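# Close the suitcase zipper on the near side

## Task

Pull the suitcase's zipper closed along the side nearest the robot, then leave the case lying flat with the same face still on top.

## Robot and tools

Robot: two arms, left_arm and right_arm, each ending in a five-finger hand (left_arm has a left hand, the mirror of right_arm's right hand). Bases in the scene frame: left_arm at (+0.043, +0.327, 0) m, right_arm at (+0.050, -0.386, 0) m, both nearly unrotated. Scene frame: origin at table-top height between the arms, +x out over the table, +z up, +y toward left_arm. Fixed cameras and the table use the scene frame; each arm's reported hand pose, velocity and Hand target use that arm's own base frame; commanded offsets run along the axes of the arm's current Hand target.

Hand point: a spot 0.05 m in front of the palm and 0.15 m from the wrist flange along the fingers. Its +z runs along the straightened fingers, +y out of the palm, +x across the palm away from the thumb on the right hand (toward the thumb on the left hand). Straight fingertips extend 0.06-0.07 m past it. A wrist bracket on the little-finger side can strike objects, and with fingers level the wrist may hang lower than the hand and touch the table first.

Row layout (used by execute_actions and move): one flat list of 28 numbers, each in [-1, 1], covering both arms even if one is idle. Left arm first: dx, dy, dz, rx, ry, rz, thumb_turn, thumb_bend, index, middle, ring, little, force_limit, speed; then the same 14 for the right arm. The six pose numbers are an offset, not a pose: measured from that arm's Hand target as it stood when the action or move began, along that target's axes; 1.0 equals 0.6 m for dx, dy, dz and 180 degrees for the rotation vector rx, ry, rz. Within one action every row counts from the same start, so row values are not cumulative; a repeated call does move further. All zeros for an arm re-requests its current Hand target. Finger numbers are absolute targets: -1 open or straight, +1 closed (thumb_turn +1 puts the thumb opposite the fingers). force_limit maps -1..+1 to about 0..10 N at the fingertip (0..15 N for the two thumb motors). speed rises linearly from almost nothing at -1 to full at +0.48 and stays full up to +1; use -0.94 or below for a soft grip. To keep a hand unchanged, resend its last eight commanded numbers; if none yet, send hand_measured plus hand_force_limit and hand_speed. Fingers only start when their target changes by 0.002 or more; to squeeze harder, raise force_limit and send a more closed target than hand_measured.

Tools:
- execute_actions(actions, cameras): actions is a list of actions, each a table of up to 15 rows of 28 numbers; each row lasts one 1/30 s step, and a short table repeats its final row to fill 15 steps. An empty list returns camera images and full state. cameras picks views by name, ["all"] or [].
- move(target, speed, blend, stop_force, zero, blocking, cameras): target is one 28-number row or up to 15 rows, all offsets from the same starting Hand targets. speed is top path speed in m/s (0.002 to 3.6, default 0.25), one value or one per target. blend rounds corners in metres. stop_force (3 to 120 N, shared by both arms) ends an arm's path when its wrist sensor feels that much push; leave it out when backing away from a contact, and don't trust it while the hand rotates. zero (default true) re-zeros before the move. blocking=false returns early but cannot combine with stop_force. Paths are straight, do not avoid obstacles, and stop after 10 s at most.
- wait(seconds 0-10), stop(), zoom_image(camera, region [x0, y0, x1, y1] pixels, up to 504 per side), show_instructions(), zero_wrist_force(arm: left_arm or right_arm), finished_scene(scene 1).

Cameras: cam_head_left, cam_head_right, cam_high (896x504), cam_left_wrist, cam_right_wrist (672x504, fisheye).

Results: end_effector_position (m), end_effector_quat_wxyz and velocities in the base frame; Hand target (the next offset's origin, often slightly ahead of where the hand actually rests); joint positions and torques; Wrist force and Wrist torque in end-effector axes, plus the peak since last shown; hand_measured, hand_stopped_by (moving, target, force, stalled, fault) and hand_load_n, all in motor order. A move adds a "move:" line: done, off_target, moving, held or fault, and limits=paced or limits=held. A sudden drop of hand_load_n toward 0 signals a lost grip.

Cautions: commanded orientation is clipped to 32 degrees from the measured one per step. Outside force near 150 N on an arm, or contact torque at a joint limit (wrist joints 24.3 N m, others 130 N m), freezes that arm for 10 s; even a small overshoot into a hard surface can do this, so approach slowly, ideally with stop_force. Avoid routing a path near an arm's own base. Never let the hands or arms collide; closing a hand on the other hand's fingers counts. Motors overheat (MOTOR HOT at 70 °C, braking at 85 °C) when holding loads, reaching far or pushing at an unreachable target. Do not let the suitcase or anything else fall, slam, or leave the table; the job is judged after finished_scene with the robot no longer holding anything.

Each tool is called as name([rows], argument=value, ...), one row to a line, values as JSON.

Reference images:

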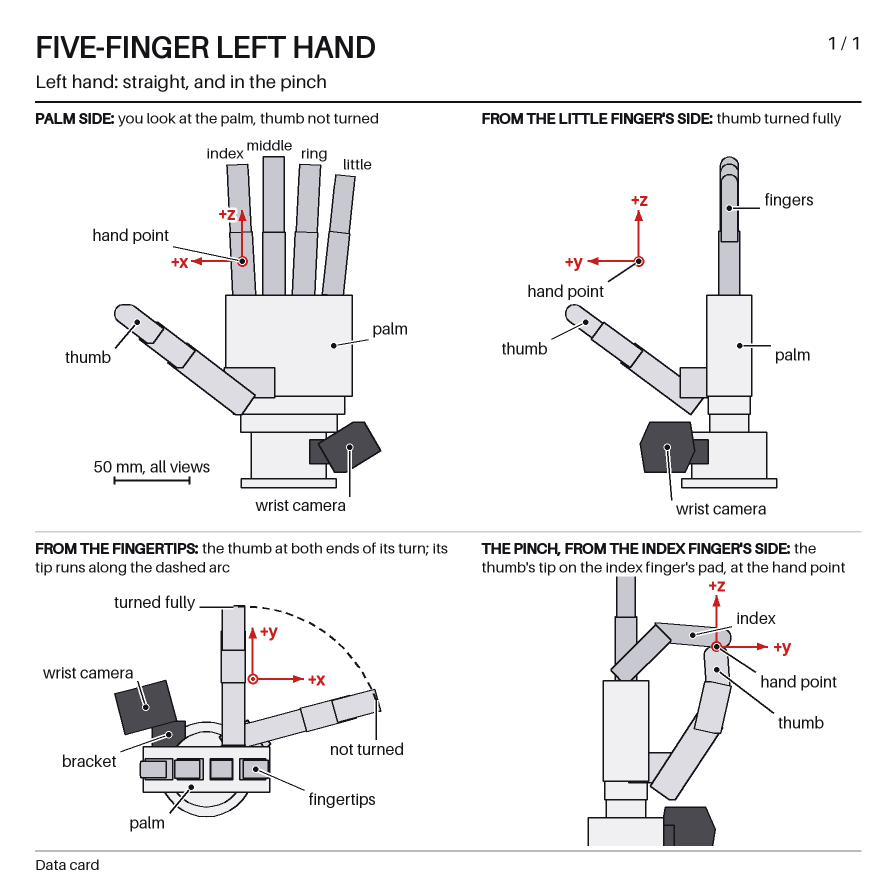

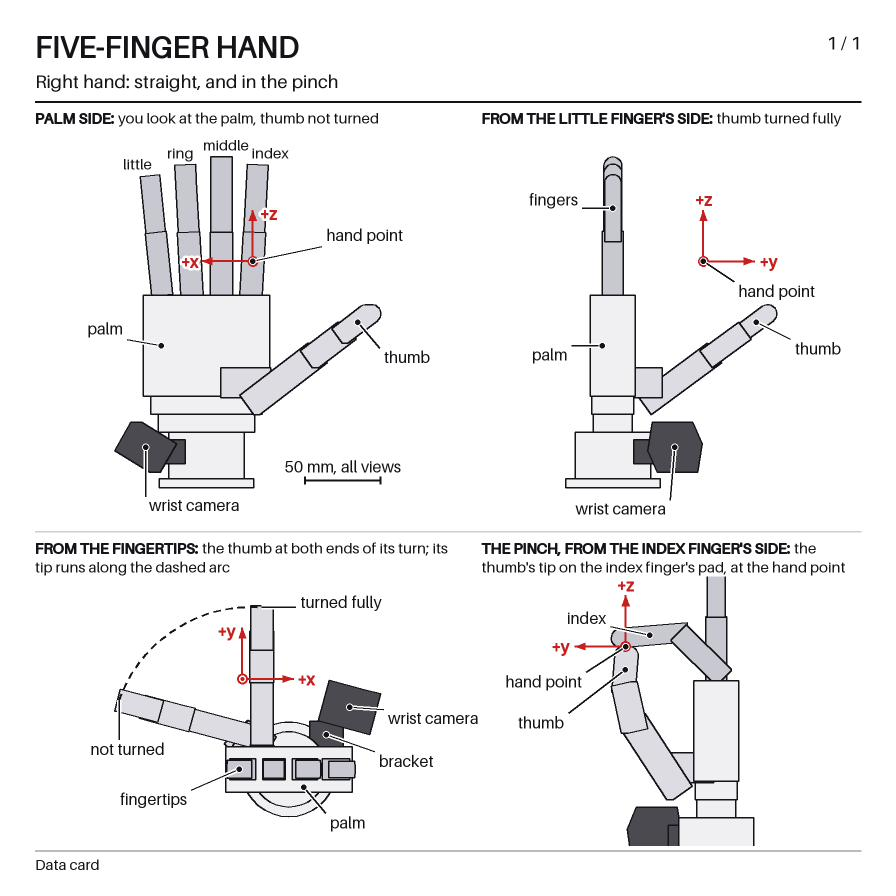

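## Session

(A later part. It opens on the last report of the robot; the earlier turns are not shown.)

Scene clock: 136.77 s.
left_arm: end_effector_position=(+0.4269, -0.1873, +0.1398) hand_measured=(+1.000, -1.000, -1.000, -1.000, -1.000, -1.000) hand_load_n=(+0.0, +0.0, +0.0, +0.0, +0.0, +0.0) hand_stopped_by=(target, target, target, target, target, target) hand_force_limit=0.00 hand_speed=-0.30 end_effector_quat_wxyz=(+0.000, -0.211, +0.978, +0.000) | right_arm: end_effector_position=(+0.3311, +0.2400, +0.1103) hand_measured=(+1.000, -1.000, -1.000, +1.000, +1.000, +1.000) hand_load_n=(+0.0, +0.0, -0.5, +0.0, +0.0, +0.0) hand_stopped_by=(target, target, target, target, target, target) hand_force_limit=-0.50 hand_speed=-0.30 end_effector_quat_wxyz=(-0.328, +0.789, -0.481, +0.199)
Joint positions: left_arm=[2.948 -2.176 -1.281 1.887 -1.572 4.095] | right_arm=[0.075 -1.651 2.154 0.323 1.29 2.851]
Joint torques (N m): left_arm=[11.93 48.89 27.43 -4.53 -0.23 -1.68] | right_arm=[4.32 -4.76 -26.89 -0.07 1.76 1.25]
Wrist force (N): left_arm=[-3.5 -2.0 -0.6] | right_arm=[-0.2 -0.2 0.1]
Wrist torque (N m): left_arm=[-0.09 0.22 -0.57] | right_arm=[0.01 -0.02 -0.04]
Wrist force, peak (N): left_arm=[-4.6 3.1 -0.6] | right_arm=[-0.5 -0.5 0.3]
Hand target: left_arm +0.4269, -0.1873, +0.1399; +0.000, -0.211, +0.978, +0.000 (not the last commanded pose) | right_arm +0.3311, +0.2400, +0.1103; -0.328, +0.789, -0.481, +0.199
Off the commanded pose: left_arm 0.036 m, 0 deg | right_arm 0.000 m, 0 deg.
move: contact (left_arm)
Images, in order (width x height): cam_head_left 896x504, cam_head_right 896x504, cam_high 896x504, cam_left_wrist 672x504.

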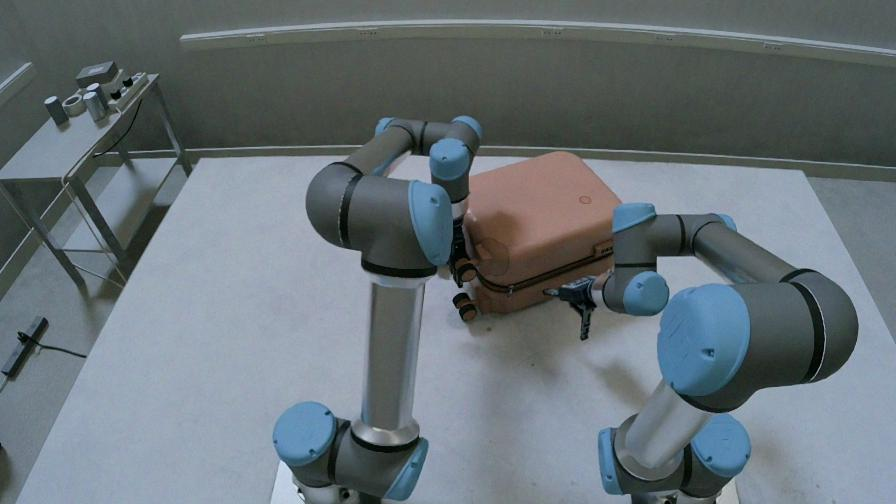

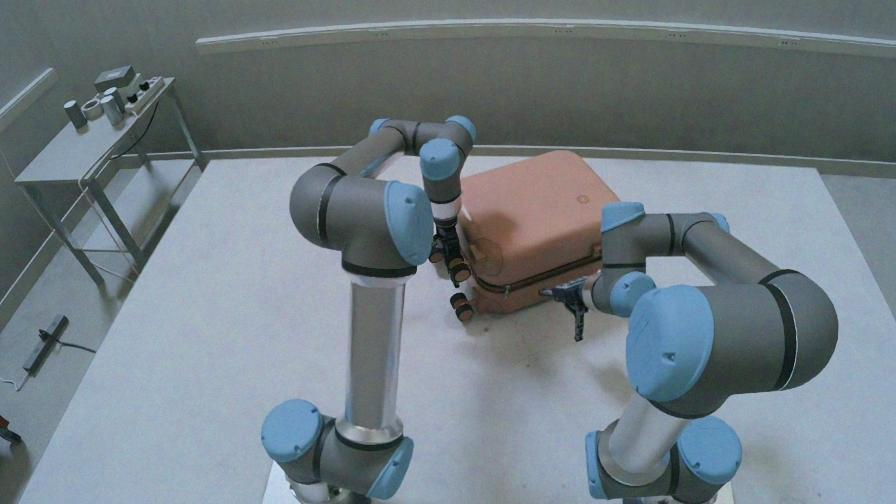

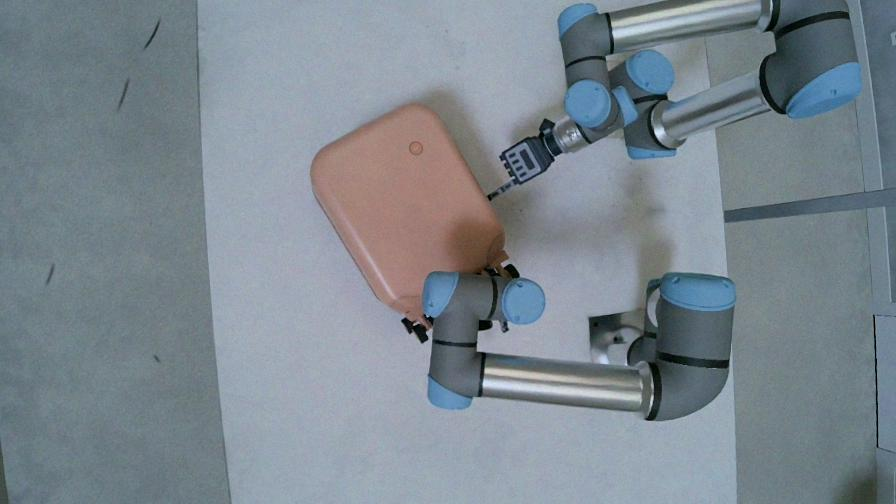

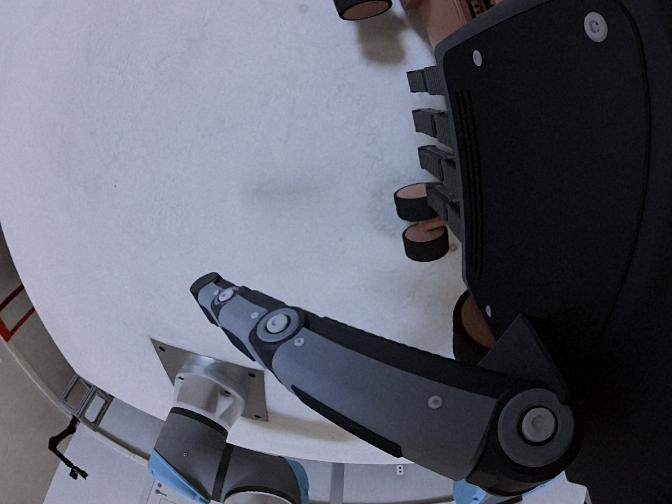

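move([
  [0,0.02,0,0,0,0,1,-1,-1,-1,-1,-1,0,-0.3,0,0,0,0,0,0,1,-1,-1,1,1,1,-0.5,-0.3],
  [-0.02,0.02,0,0,0,0,1,-1,-1,-1,-1,-1,0,-0.3,0,0,0,0,0,0,1,-1,-1,1,1,1,-0.5,-0.3],
], cameras=[], speed=0.06)

move(target=[0,-0.1,0,0,0,0,1,-1,-1,-1,-1,-1,0,-0.3,0,0,0,0,0,0,1,-1,-1,1,1,1,-0.5,-0.3], cameras=["cam_head_left","cam_head_right","cam_high","cam_left_wrist"], speed=0.03, stop_force=3)

zoom_image(camera="cam_head_left", region=[380, 160, 600, 330])

Scene clock: 142.37 s.
left_arm: end_effector_position=(+0.4330, -0.1714, +0.1399) hand_measured=(+1.000, -1.000, -1.000, -1.000, -1.000, -1.000) hand_load_n=(+0.0, +0.0, +0.0, -0.5, +0.0, +0.0) hand_stopped_by=(target, target, target, target, target, target) hand_force_limit=0.00 hand_speed=-0.30 end_effector_quat_wxyz=(+0.000, -0.211, +0.978, +0.000) | right_arm: end_effector_position=(+0.3311, +0.2400, +0.1103) hand_measured=(+1.000, -1.000, -1.000, +1.000, +1.000, +1.000) hand_load_n=(+0.0, +0.0, +0.0, +0.5, +0.0, +0.0) hand_stopped_by=(target, target, target, target, target, target) hand_force_limit=-0.50 hand_speed=-0.30 end_effector_quat_wxyz=(-0.328, +0.789, -0.481, +0.199)
Joint positions: left_arm=[2.981 -2.174 -1.286 1.888 -1.572 4.127] | right_arm=[0.075 -1.651 2.154 0.323 1.29 2.851]
Joint torques (N m): left_arm=[-12.51 51.08 2.99 -0.73 -0.78 -2.23] | right_arm=[4.56 -3.93 -26.25 -0.03 1.79 1.25]
Wrist force (N): left_arm=[-1.1 -0.1 -0.5] | right_arm=[-0.2 0.1 0.0]
Wrist torque (N m): left_arm=[-0.05 0.11 -0.29] | right_arm=[0.05 -0.01 -0.04]
Wrist force, peak (N): left_arm=[-3.5 -2.0 -0.7] | right_arm=[-0.5 -0.5 0.2]
Hand target: left_arm +0.4329, -0.1714, +0.1399; +0.000, -0.211, +0.978, +0.000 | right_arm +0.3311, +0.2400, +0.1103; -0.328, +0.789, -0.481, +0.199
Off the commanded pose: left_arm 0.000 m, 0 deg | right_arm 0.000 m, 0 deg.
move: done
No camera images: "cameras" was empty.

Scene clock: 144.33 s.
left_arm: end_effector_position=(+0.4469, -0.2024, +0.1398) hand_measured=(+1.000, -1.000, -1.000, -1.000, -1.000, -1.000) hand_load_n=(+0.0, +0.0, +0.0, +0.0, +0.0, +0.0) hand_stopped_by=(target, target, target, target, target, target) hand_force_limit=0.00 hand_speed=-0.30 end_effector_quat_wxyz=(+0.000, -0.211, +0.978, +0.000) | right_arm: end_effector_position=(+0.3311, +0.2400, +0.1103) hand_measured=(+1.000, -1.000, -1.000, +1.000, +1.000, +1.000) hand_load_n=(+0.0, +0.0, +0.0, +0.0, +0.0, +0.0) hand_stopped_by=(target, target, target, target, target, target) hand_force_limit=-0.50 hand_speed=-0.30 end_effector_quat_wxyz=(-0.328, +0.789, -0.481, +0.199)
Joint positions: left_arm=[2.928 -2.237 -1.18 1.846 -1.572 4.075] | right_arm=[0.075 -1.651 2.154 0.323 1.29 2.851]
Joint torques (N m): left_arm=[12.5 48.55 30.36 -4.12 0.3 -1.9] | right_arm=[4.13 -5.32 -25.49 -0.1 1.69 1.14]
Wrist force (N): left_arm=[-1.4 0.1 -0.6] | right_arm=[-0.5 -0.3 0.1]
Wrist torque (N m): left_arm=[-0.01 0.12 -0.40] | right_arm=[-0.01 0.03 -0.07]
Wrist force, peak (N): left_arm=[-0.9 8.1 -0.7] | right_arm=[-0.5 -0.2 0.4]
Hand target: left_arm +0.4469, -0.2024, +0.1399; +0.000, -0.211, +0.978, +0.000 (not the last commanded pose) | right_arm +0.3311, +0.2400, +0.1103; -0.328, +0.789, -0.481, +0.199
Off the commanded pose: left_arm 0.026 m, 0 deg | right_arm 0.000 m, 0 deg.
move: contact (left_arm)
Images, in order (width x height): cam_head_left 896x504, cam_head_right 896x504, cam_high 896x504, cam_left_wrist 672x504.

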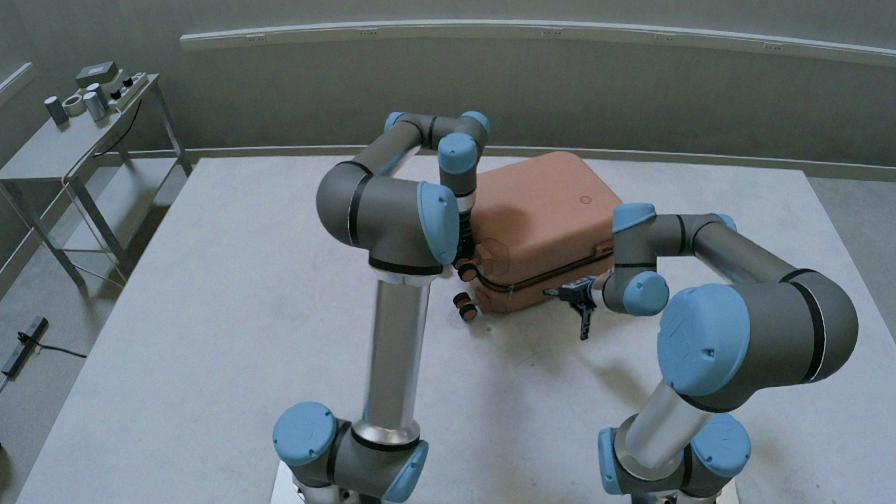

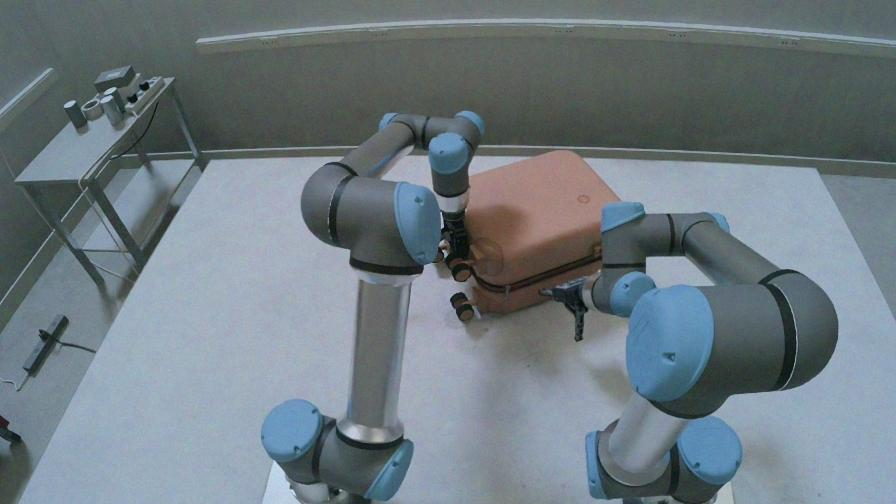

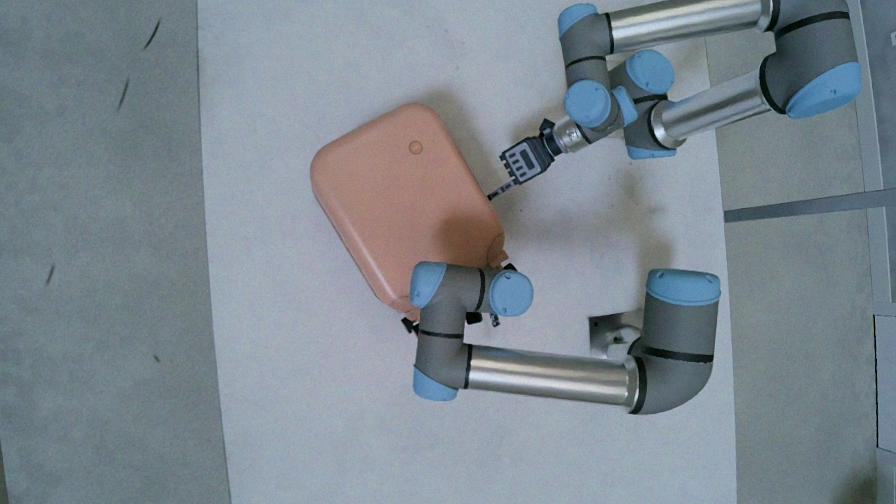

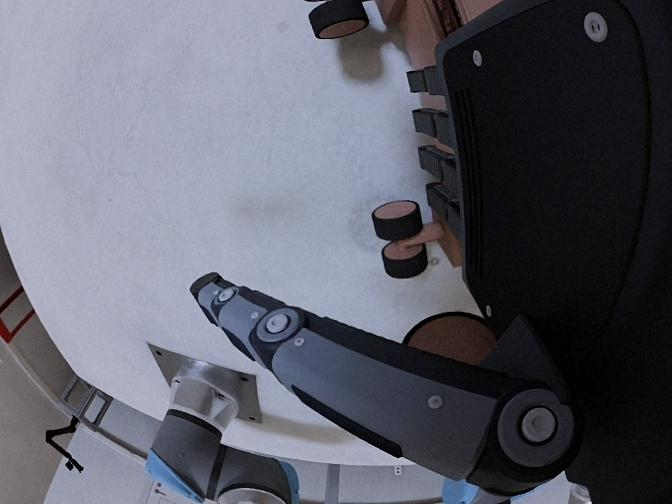

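Scaled by 2.291 from the camera's 896x504 image, which has a finer 1280x720 frame.

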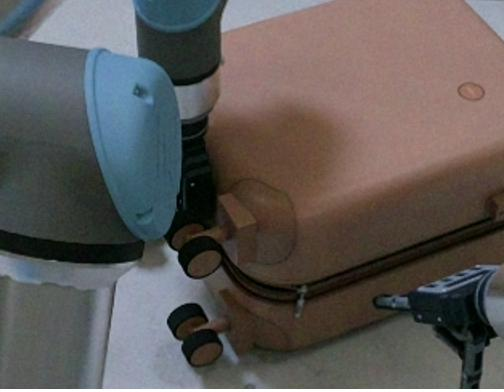

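move([
  [0,0,0,0,0,0,1,-1,-1,-1,-1,-1,0,-0.3,-0.075,-0.02,0.02,0,0,0,1,-1,-1,1,1,1,-0.5,-0.3],
  [0,0,0,0,0,0,1,-1,-1,-1,-1,-1,0,-0.3,-0.075,-0.058,0.058,0,0,0,1,-1,-1,1,1,1,-0.5,-0.3],
], cameras=["cam_head_left"], speed=[0.1,0.02], stop_force=3)

zoom_image(camera="cam_head_left", region=[460, 240, 580, 320])

Scene clock: 147.60 s.
left_arm: end_effector_position=(+0.4469, -0.2024, +0.1399) hand_measured=(+1.000, -1.000, -1.000, -1.000, -1.000, -1.000) hand_load_n=(+0.0, +0.0, +0.0, +0.0, +0.0, +0.0) hand_stopped_by=(target, target, target, target, target, target) hand_force_limit=0.00 hand_speed=-0.30 end_effector_quat_wxyz=(+0.000, -0.211, +0.978, +0.000) | right_arm: end_effector_position=(+0.3457, +0.2981, +0.1105) hand_measured=(+1.000, -1.000, -1.000, +1.000, +1.000, +1.000) hand_load_n=(+0.0, -0.5, -2.0, +0.0, +0.0, +0.0) hand_stopped_by=(target, target, target, target, target, target) hand_force_limit=-0.50 hand_speed=-0.30 end_effector_quat_wxyz=(-0.328, +0.789, -0.481, +0.199)
Joint positions: left_arm=[2.928 -2.237 -1.18 1.846 -1.572 4.074] | right_arm=[0.283 -1.534 2.033 0.295 1.434 3.005]
Joint torques (N m): left_arm=[12.5 53.2 30.73 -4.39 -2.06 -1.86] | right_arm=[-7.76 -17.22 -11.63 -0.82 -3.02 -1.03]
Wrist force (N): left_arm=[-1.1 0.2 -0.5] | right_arm=[-0.2 1.2 0.0]
Wrist torque (N m): left_arm=[-0.01 0.09 -0.38] | right_arm=[-0.07 -0.01 -0.03]
Wrist force, peak (N): left_arm=[-1.7 0.0 -1.0] | right_arm=[0.3 3.6 -6.3]
Hand target: left_arm +0.4469, -0.2024, +0.1399; +0.000, -0.211, +0.978, +0.000 | right_arm +0.3457, +0.2981, +0.1104; -0.328, +0.789, -0.481, +0.199 (not the last commanded pose)
Off the commanded pose: left_arm 0.000 m, 0 deg | right_arm 0.010 m, 0 deg.
move: contact (right_arm); path passed 1 of 2 targets
Images, in order (width x height): cam_head_left 896x504.

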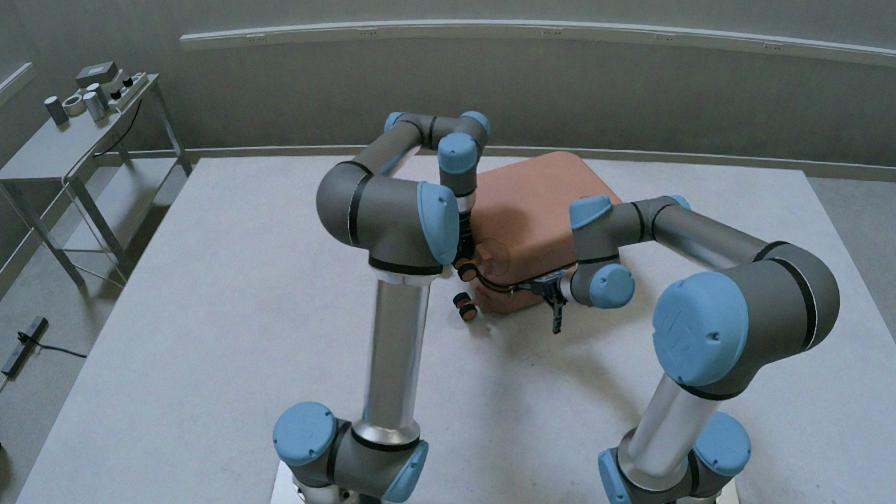

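Scaled by 4.200 from the camera's 896x504 image, which has a finer 1280x720 frame.

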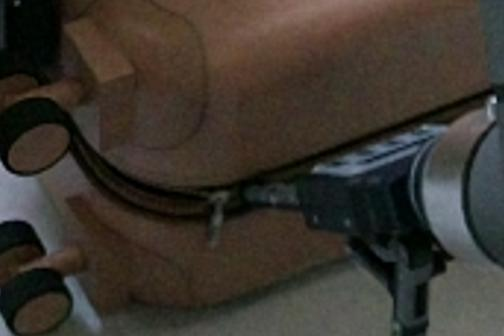

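move([
  [0,0,0,0,0,0,1,-1,-1,-1,-1,-1,0,-0.3,-0.0182,-0.0011,0.0011,0,0,0,1,-1,-1,1,1,1,-0.5,-0.3],
  [0,0,0,0,0,0,1,-1,-1,-1,-1,-1,0,-0.3,-0.0323,-0.0032,0.0032,0,0,0,1,-1,-1,1,1,1,-0.5,-0.3],
  [0,0,0,0,0,0,1,-1,-1,-1,-1,-1,0,-0.3,-0.0483,-0.0071,0.0071,0,0,0,1,-1,-1,1,1,1,-0.5,-0.3],
  [0,0,0,0,0,0,1,-1,-1,-1,-1,-1,0,-0.3,-0.0633,-0.0123,0.0123,0,0,0,1,-1,-1,1,1,1,-0.5,-0.3],
], cameras=["cam_head_left","cam_head_right","cam_right_wrist"], speed=0.02, blend=[0.002,0.002,0.002,0], stop_force=18)

zoom_image(camera="cam_head_left", region=[460, 240, 580, 320])

zoom_image(camera="cam_head_right", region=[440, 240, 560, 320])

Scene clock: 151.83 s.
left_arm: end_effector_position=(+0.4469, -0.2024, +0.1399) hand_measured=(+1.000, -1.000, -1.000, -1.000, -1.000, -1.000) hand_load_n=(+0.0, +0.0, +0.0, +0.0, +0.0, +0.0) hand_stopped_by=(target, target, target, target, target, target) hand_force_limit=0.00 hand_speed=-0.30 end_effector_quat_wxyz=(+0.000, -0.211, +0.978, +0.000) | right_arm: end_effector_position=(+0.3375, +0.3367, +0.1105) hand_measured=(+1.000, -1.000, -1.000, +1.000, +1.000, +1.000) hand_load_n=(+0.0, +0.0, +0.0, +0.0, +0.0, +0.5) hand_stopped_by=(target, target, target, target, target, target) hand_force_limit=-0.50 hand_speed=-0.30 end_effector_quat_wxyz=(-0.328, +0.789, -0.481, +0.199)
Joint positions: left_arm=[2.928 -2.237 -1.18 1.846 -1.572 4.074] | right_arm=[0.413 -1.484 1.977 0.292 1.525 3.098]
Joint torques (N m): left_arm=[1.46 53.43 30.28 -3.91 2.04 -1.87] | right_arm=[-8.87 -27.46 -6.65 2.34 -2.5 -1.13]
Wrist force (N): left_arm=[-1.6 0.6 -0.6] | right_arm=[-0.6 -0.2 0.0]
Wrist torque (N m): left_arm=[0.01 0.14 -0.46] | right_arm=[0.00 -0.11 -0.06]
Wrist force, peak (N): left_arm=[-2.6 2.7 -0.5] | right_arm=[1.4 3.4 -5.0]
Hand target: left_arm +0.4469, -0.2024, +0.1399; +0.000, -0.211, +0.978, +0.000 | right_arm +0.3375, +0.3367, +0.1105; -0.328, +0.789, -0.481, +0.199
Off the commanded pose: left_arm 0.000 m, 0 deg | right_arm 0.000 m, 0 deg.
move: done
Images, in order (width x height): cam_head_left 896x504, cam_head_right 896x504, cam_right_wrist 672x504.

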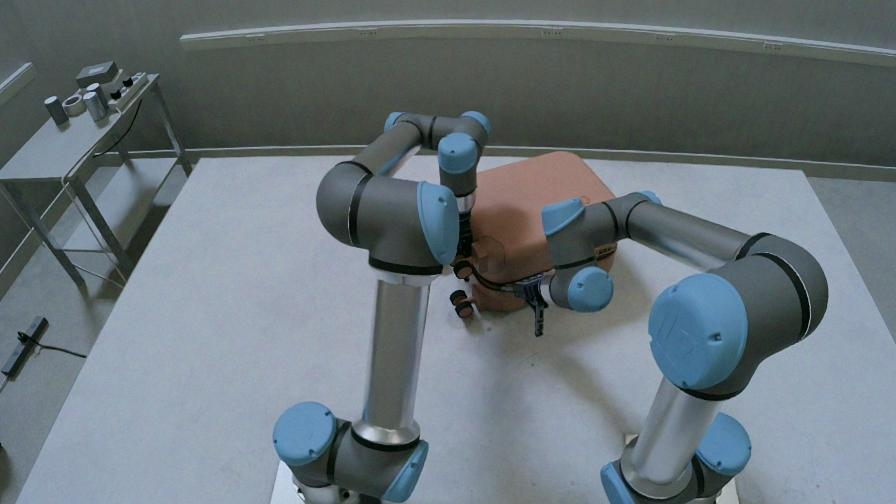

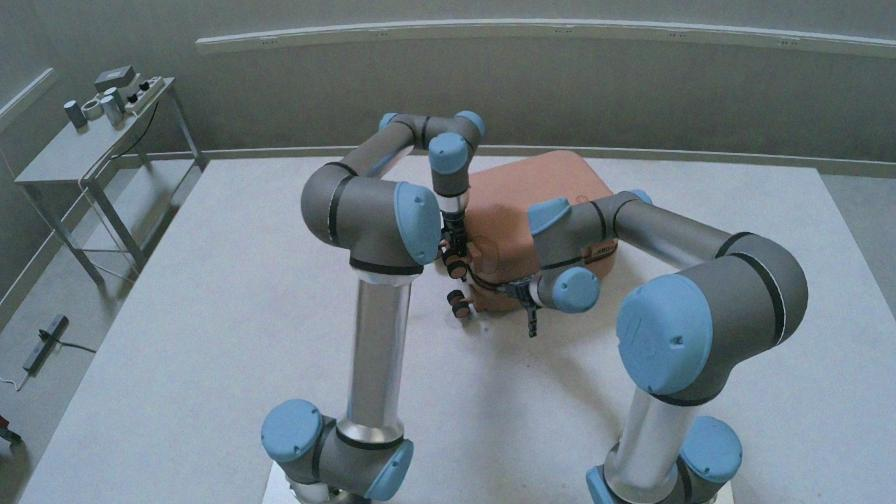

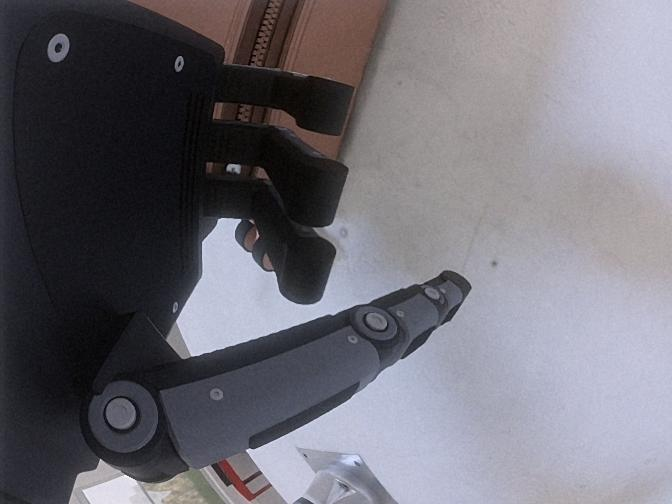

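Scaled by 4.200 from the camera's 896x504 image, which has a finer 1280x720 frame.

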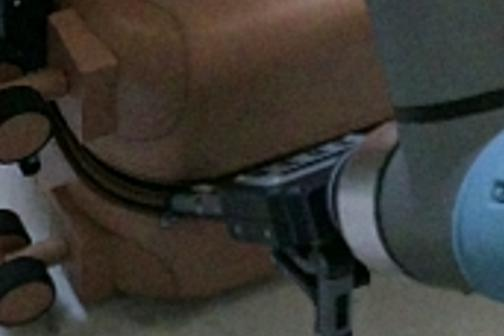

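Scaled by 4.200 from the camera's 896x504 image, which has a finer 1280x720 frame.

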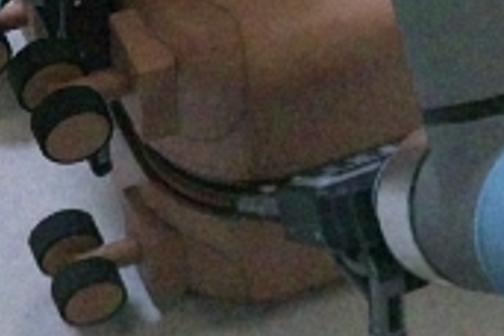

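move([
  [0,0,0,0,0,0,1,-1,-1,-1,-1,-1,0,-0.3,0,0.03,-0.03,0,0,0,1,-1,-1,1,1,1,-0.5,-0.3],
  [0,0,0,0,0,0,1,-1,-1,-1,-1,-1,0,-0.3,0.09,0.03,-0.03,0,0,0,1,-1,-1,1,1,1,-0.5,-0.3],
], cameras=["cam_head_left","cam_head_right","cam_right_wrist","cam_high"], speed=0.15, blend=[0.01,0])

zoom_image(camera="cam_head_left", region=[460, 240, 580, 320])

zoom_image(camera="cam_right_wrist", region=[180, 140, 300, 300])

Scene clock: 154.93 s.
left_arm: end_effector_position=(+0.4469, -0.2024, +0.1399) hand_measured=(+1.000, -1.000, -1.000, -1.000, -1.000, -1.000) hand_load_n=(+0.0, +0.0, +0.0, +0.0, +0.0, +0.0) hand_stopped_by=(target, target, target, target, target, target) hand_force_limit=0.00 hand_speed=-0.30 end_effector_quat_wxyz=(+0.000, -0.211, +0.978, +0.000) | right_arm: end_effector_position=(+0.3396, +0.2771, +0.1104) hand_measured=(+1.000, -1.000, -1.000, +1.000, +1.000, +1.000) hand_load_n=(+0.0, +0.0, +0.0, +0.0, +0.0, +0.0) hand_stopped_by=(target, target, target, target, target, target) hand_force_limit=-0.50 hand_speed=-0.30 end_effector_quat_wxyz=(-0.328, +0.789, -0.481, +0.199)
Joint positions: left_arm=[2.928 -2.237 -1.18 1.846 -1.572 4.074] | right_arm=[0.215 -1.579 2.08 0.3 1.386 2.956]
Joint torques (N m): left_arm=[-8.04 52.98 30.45 -3.3 1.97 -1.75] | right_arm=[-7.92 -5.73 -29.08 -0.14 0.63 -0.93]
Wrist force (N): left_arm=[-1.6 0.8 -0.4] | right_arm=[-0.2 -0.2 0.3]
Wrist torque (N m): left_arm=[0.01 0.14 -0.46] | right_arm=[0.01 0.00 -0.09]
Wrist force, peak (N): left_arm=[-1.8 0.9 -0.6] | right_arm=[-1.0 -1.7 1.2]
Hand target: left_arm +0.4469, -0.2024, +0.1399; +0.000, -0.211, +0.978, +0.000 | right_arm +0.3397, +0.2770, +0.1104; -0.328, +0.789, -0.481, +0.199
Off the commanded pose: left_arm 0.000 m, 0 deg | right_arm 0.000 m, 0 deg.
move: done
Images, in order (width x height): cam_head_left 896x504, cam_head_right 896x504, cam_high 896x504, cam_right_wrist 672x504.

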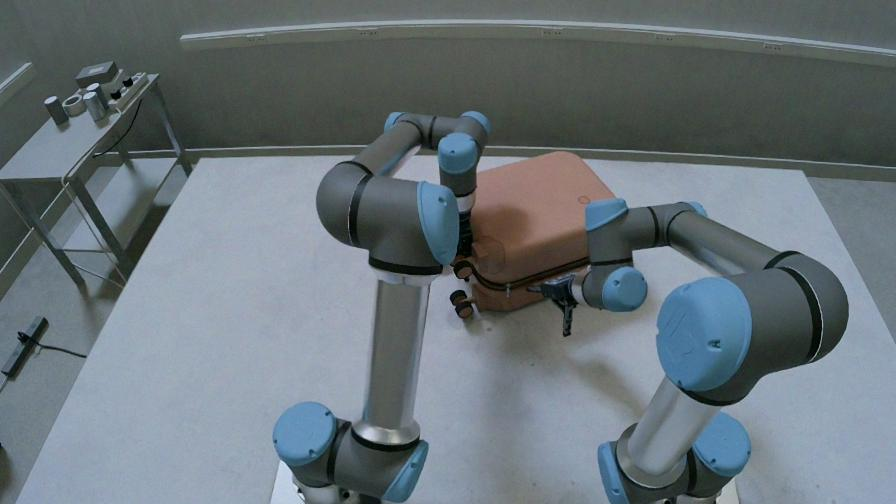

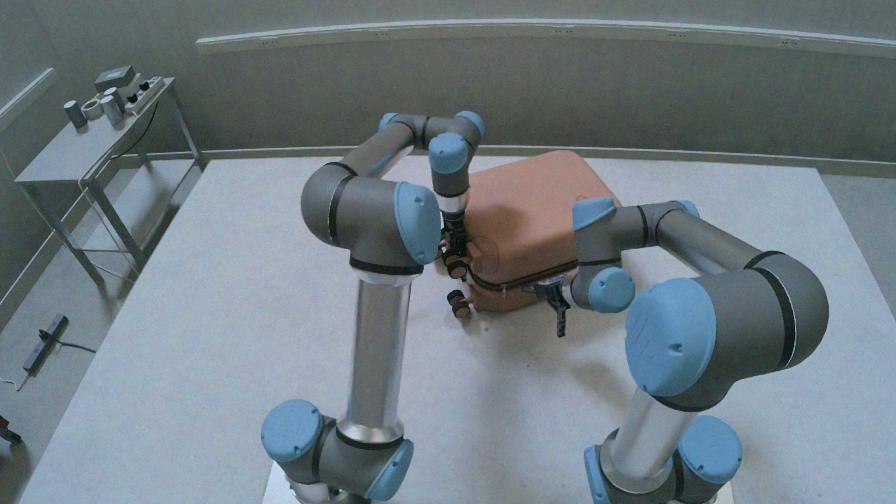

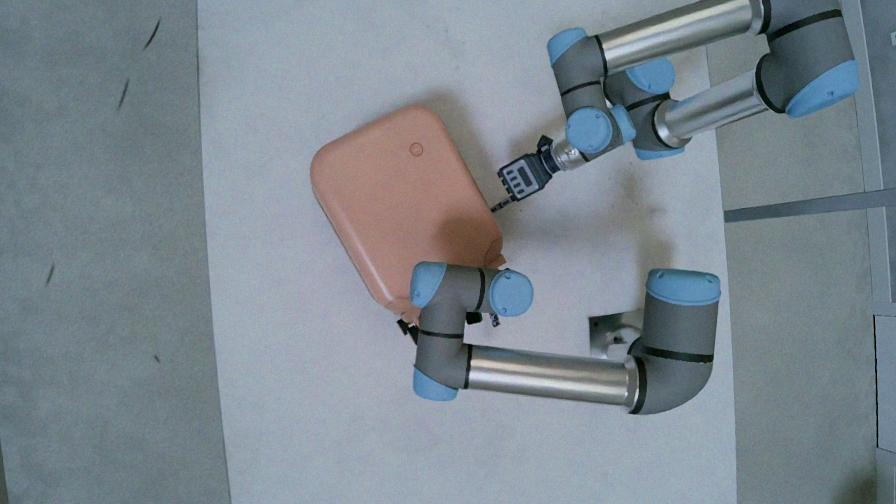

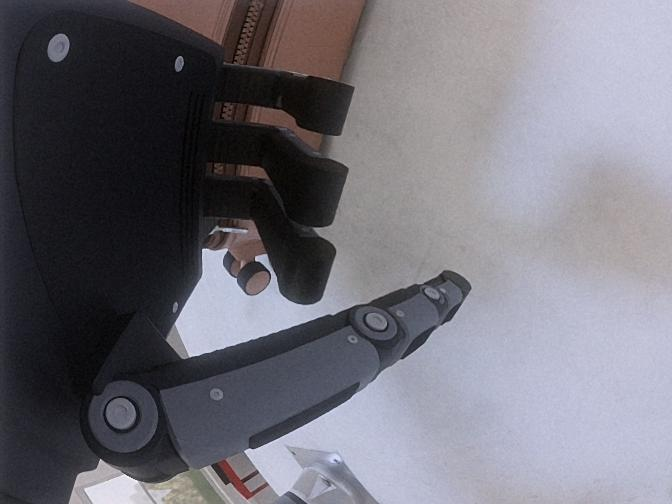

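Scaled by 4.200 from the camera's 896x504 image, which has a finer 1280x720 frame.

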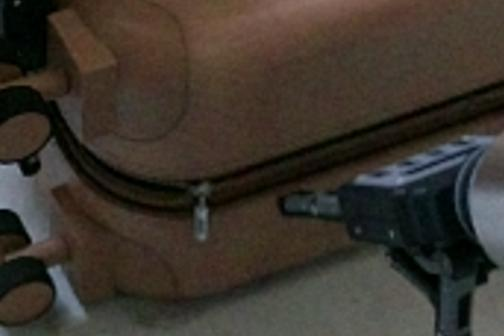

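Scaled by 3.150 from the camera's 672x504 image, which has a finer 960x720 frame.

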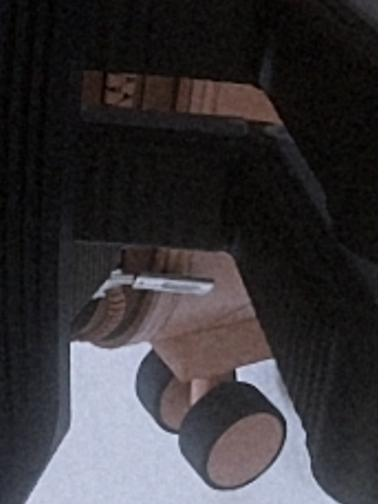

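move(target=[0,-0.05,0,0,0,0,1,-1,-1,-1,-1,-1,0,-0.3,0,0,0,0,0,0,1,-1,-1,1,1,1,-0.5,-0.3], cameras=[], speed=0.03, stop_force=4)

move([
  [0,0,0,0,0,0,1,-1,-1,-1,-1,-1,0,-0.3,0,0.02,-0.02,0,0,0,1,-1,-1,1,1,1,-0.5,-0.3],
  [0,0,0,0,0,0,1,-1,-1,-1,-1,-1,0,-0.3,-0.1047,-0.0103,0.0103,0,0.1767,0.1767,1,-1,-1,1,1,1,-0.5,-0.3],
], cameras=["all"], speed=[0.2,0.3], blend=[0.01,0])

zoom_image(camera="cam_head_left", region=[460, 240, 580, 320])

zoom_image(camera="cam_right_wrist", region=[180, 0, 400, 300])

Scene clock: 161.17 s.
left_arm: end_effector_position=(+0.4469, -0.2024, +0.1399) hand_measured=(+1.000, -1.000, -1.000, -1.000, -1.000, -1.000) hand_load_n=(+0.0, +0.0, +0.0, +0.0, +0.0, -0.5) hand_stopped_by=(target, target, target, target, target, target) hand_force_limit=0.00 hand_speed=-0.30 end_effector_quat_wxyz=(+0.000, -0.211, +0.978, +0.000) | right_arm: end_effector_position=(+0.3397, +0.2770, +0.1104) hand_measured=(+1.000, -1.000, -1.000, +1.000, +1.000, +1.000) hand_load_n=(+0.0, +0.0, +0.0, +0.0, +0.0, +0.5) hand_stopped_by=(target, target, target, target, target, target) hand_force_limit=-0.50 hand_speed=-0.30 end_effector_quat_wxyz=(-0.328, +0.789, -0.481, +0.199)
Joint positions: left_arm=[2.928 -2.237 -1.18 1.846 -1.572 4.074] | right_arm=[0.215 -1.579 2.08 0.3 1.386 2.956]
Joint torques (N m): left_arm=[13.14 53.61 3.83 -0.79 1.25 2.01] | right_arm=[-6.54 -5.6 -27.78 -0.23 -2.39 -1.04]
Wrist force (N): left_arm=[-1.2 0.0 -0.3] | right_arm=[-0.3 -0.3 0.1]
Wrist torque (N m): left_arm=[-0.04 0.10 -0.35] | right_arm=[0.00 0.01 -0.08]
Wrist force, peak (N): left_arm=[-1.8 5.5 0.8] | right_arm=[-0.1 -0.6 0.6]
Hand target: left_arm +0.4469, -0.2024, +0.1399; +0.000, -0.211, +0.978, +0.000 (not the last commanded pose) | right_arm +0.3397, +0.2770, +0.1104; -0.328, +0.789, -0.481, +0.199
Off the commanded pose: left_arm 0.030 m, 0 deg | right_arm 0.000 m, 0 deg.
move: contact (left_arm)
No camera images: "cameras" was empty.

Scene clock: 163.10 s.
left_arm: end_effector_position=(+0.4469, -0.2024, +0.1399) hand_measured=(+1.000, -1.000, -1.000, -1.000, -1.000, -1.000) hand_load_n=(+0.0, +0.0, +0.0, +0.0, +0.0, +0.0) hand_stopped_by=(target, target, target, target, target, target) hand_force_limit=0.00 hand_speed=-0.30 end_effector_quat_wxyz=(+0.000, -0.211, +0.978, +0.000) | right_arm: end_effector_position=(+0.3187, +0.3369, +0.1105) hand_measured=(+1.000, -1.000, -1.000, +1.000, +1.000, +1.000) hand_load_n=(+0.0, +0.0, +0.0, +0.0, +0.0, +0.0) hand_stopped_by=(target, target, target, target, target, target) hand_force_limit=-0.50 hand_speed=-0.30 end_effector_quat_wxyz=(+0.227, -0.545, +0.746, -0.308) end_effector_velocity=(+0.000, +0.000, +0.000) end_effector_angular_velocity=(+0.003, +0.000, -0.003)
Joint positions: left_arm=[2.928 -2.237 -1.18 1.846 -1.572 4.074] | right_arm=[0.744 -1.288 1.812 0.585 2.232 4.035]
Joint velocities: left_arm=[within noise] | right_arm=[0 0 0 0.002 0 0.005]
Joint torques (N m): left_arm=[12.74 53.92 3.9 -0.97 -0.44 1.93] | right_arm=[0.2 -22.03 -10.31 3.2 0.14 1.5]
Wrist force (N): left_arm=[-1.2 0.2 -0.7] | right_arm=[0.0 -0.5 0.5]
Wrist torque (N m): left_arm=[0.01 0.08 -0.35] | right_arm=[-0.07 -0.08 0.06]
Wrist force, peak (N): left_arm=[-1.5 0.3 -0.7] | right_arm=[-0.1 -1.5 1.1]
Hand target: left_arm +0.4469, -0.2024, +0.1399; +0.000, -0.211, +0.978, +0.000 | right_arm +0.3186, +0.3369, +0.1105; +0.226, -0.545, +0.746, -0.309
Off the commanded pose: left_arm 0.000 m, 0 deg | right_arm 0.000 m, 0 deg.
move: done; blend cut to 0.0085 m at target 1

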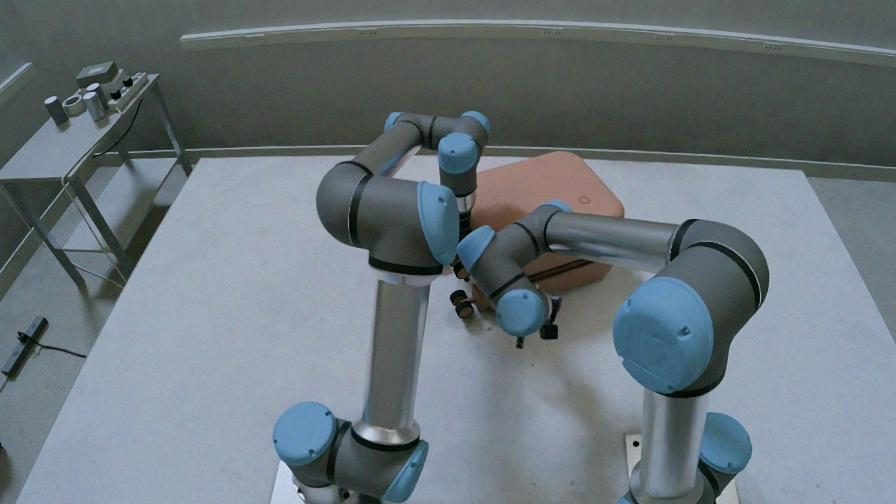

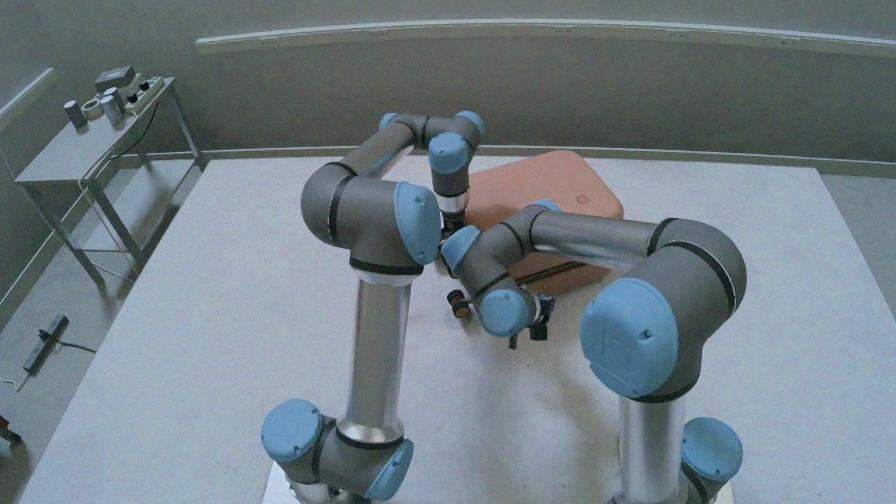

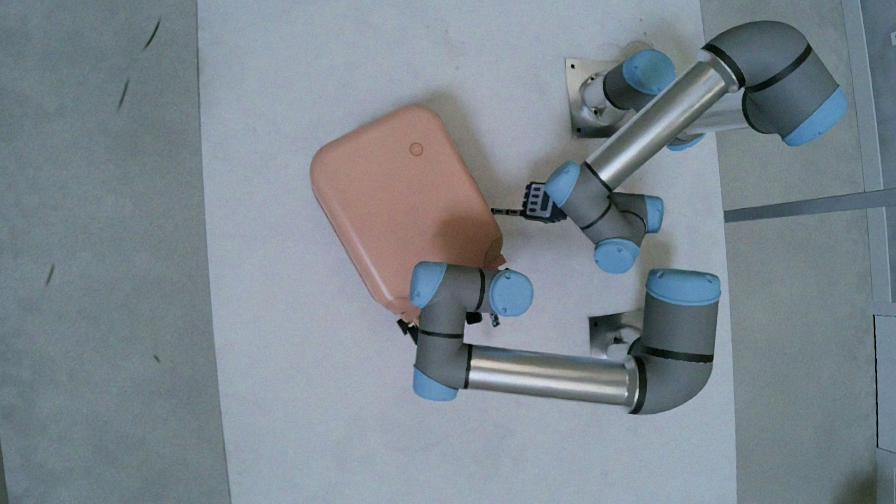

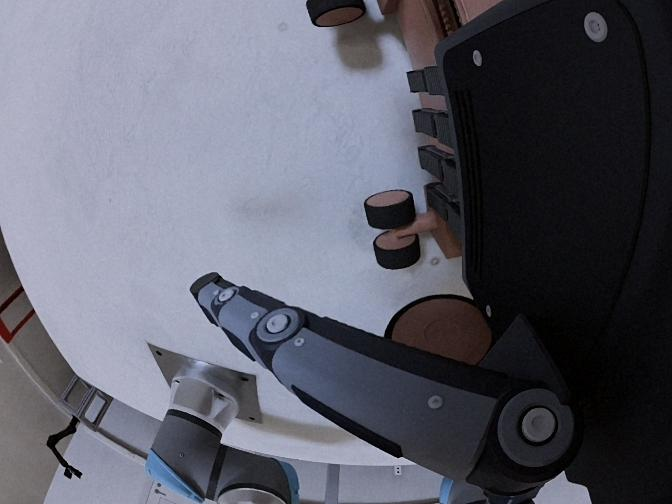

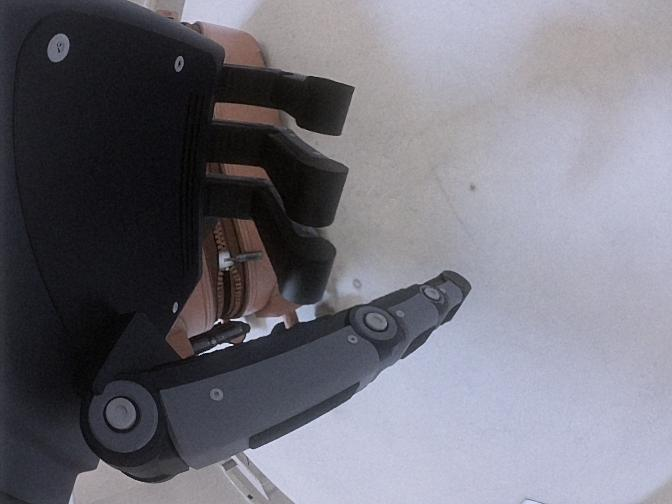

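Scaled by 4.200 from the camera's 896x504 image, which has a finer 1280x720 frame.

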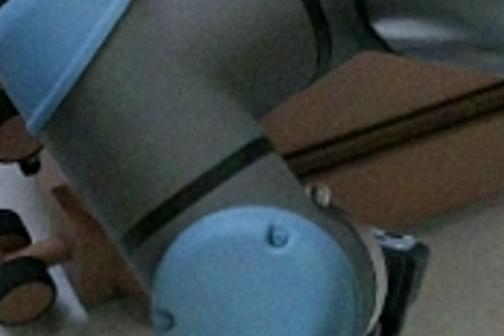

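Scaled by 1.680 from the camera's 672x504 image, which has a finer 960x720 frame.

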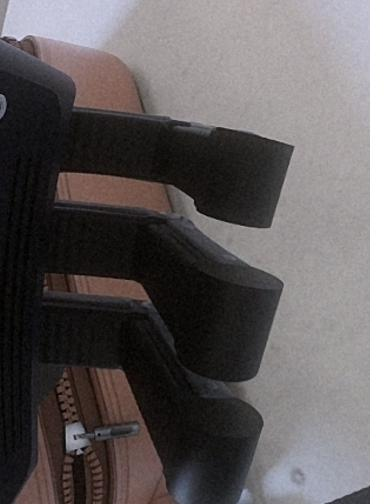

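zoom_image(camera="cam_right_wrist", region=[190, 200, 290, 340])

Scaled by 3.600 from the camera's 672x504 image, which has a finer 960x720 frame.

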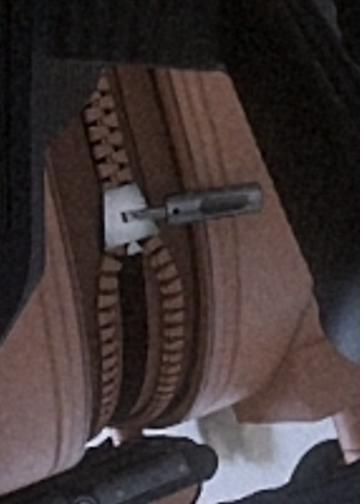

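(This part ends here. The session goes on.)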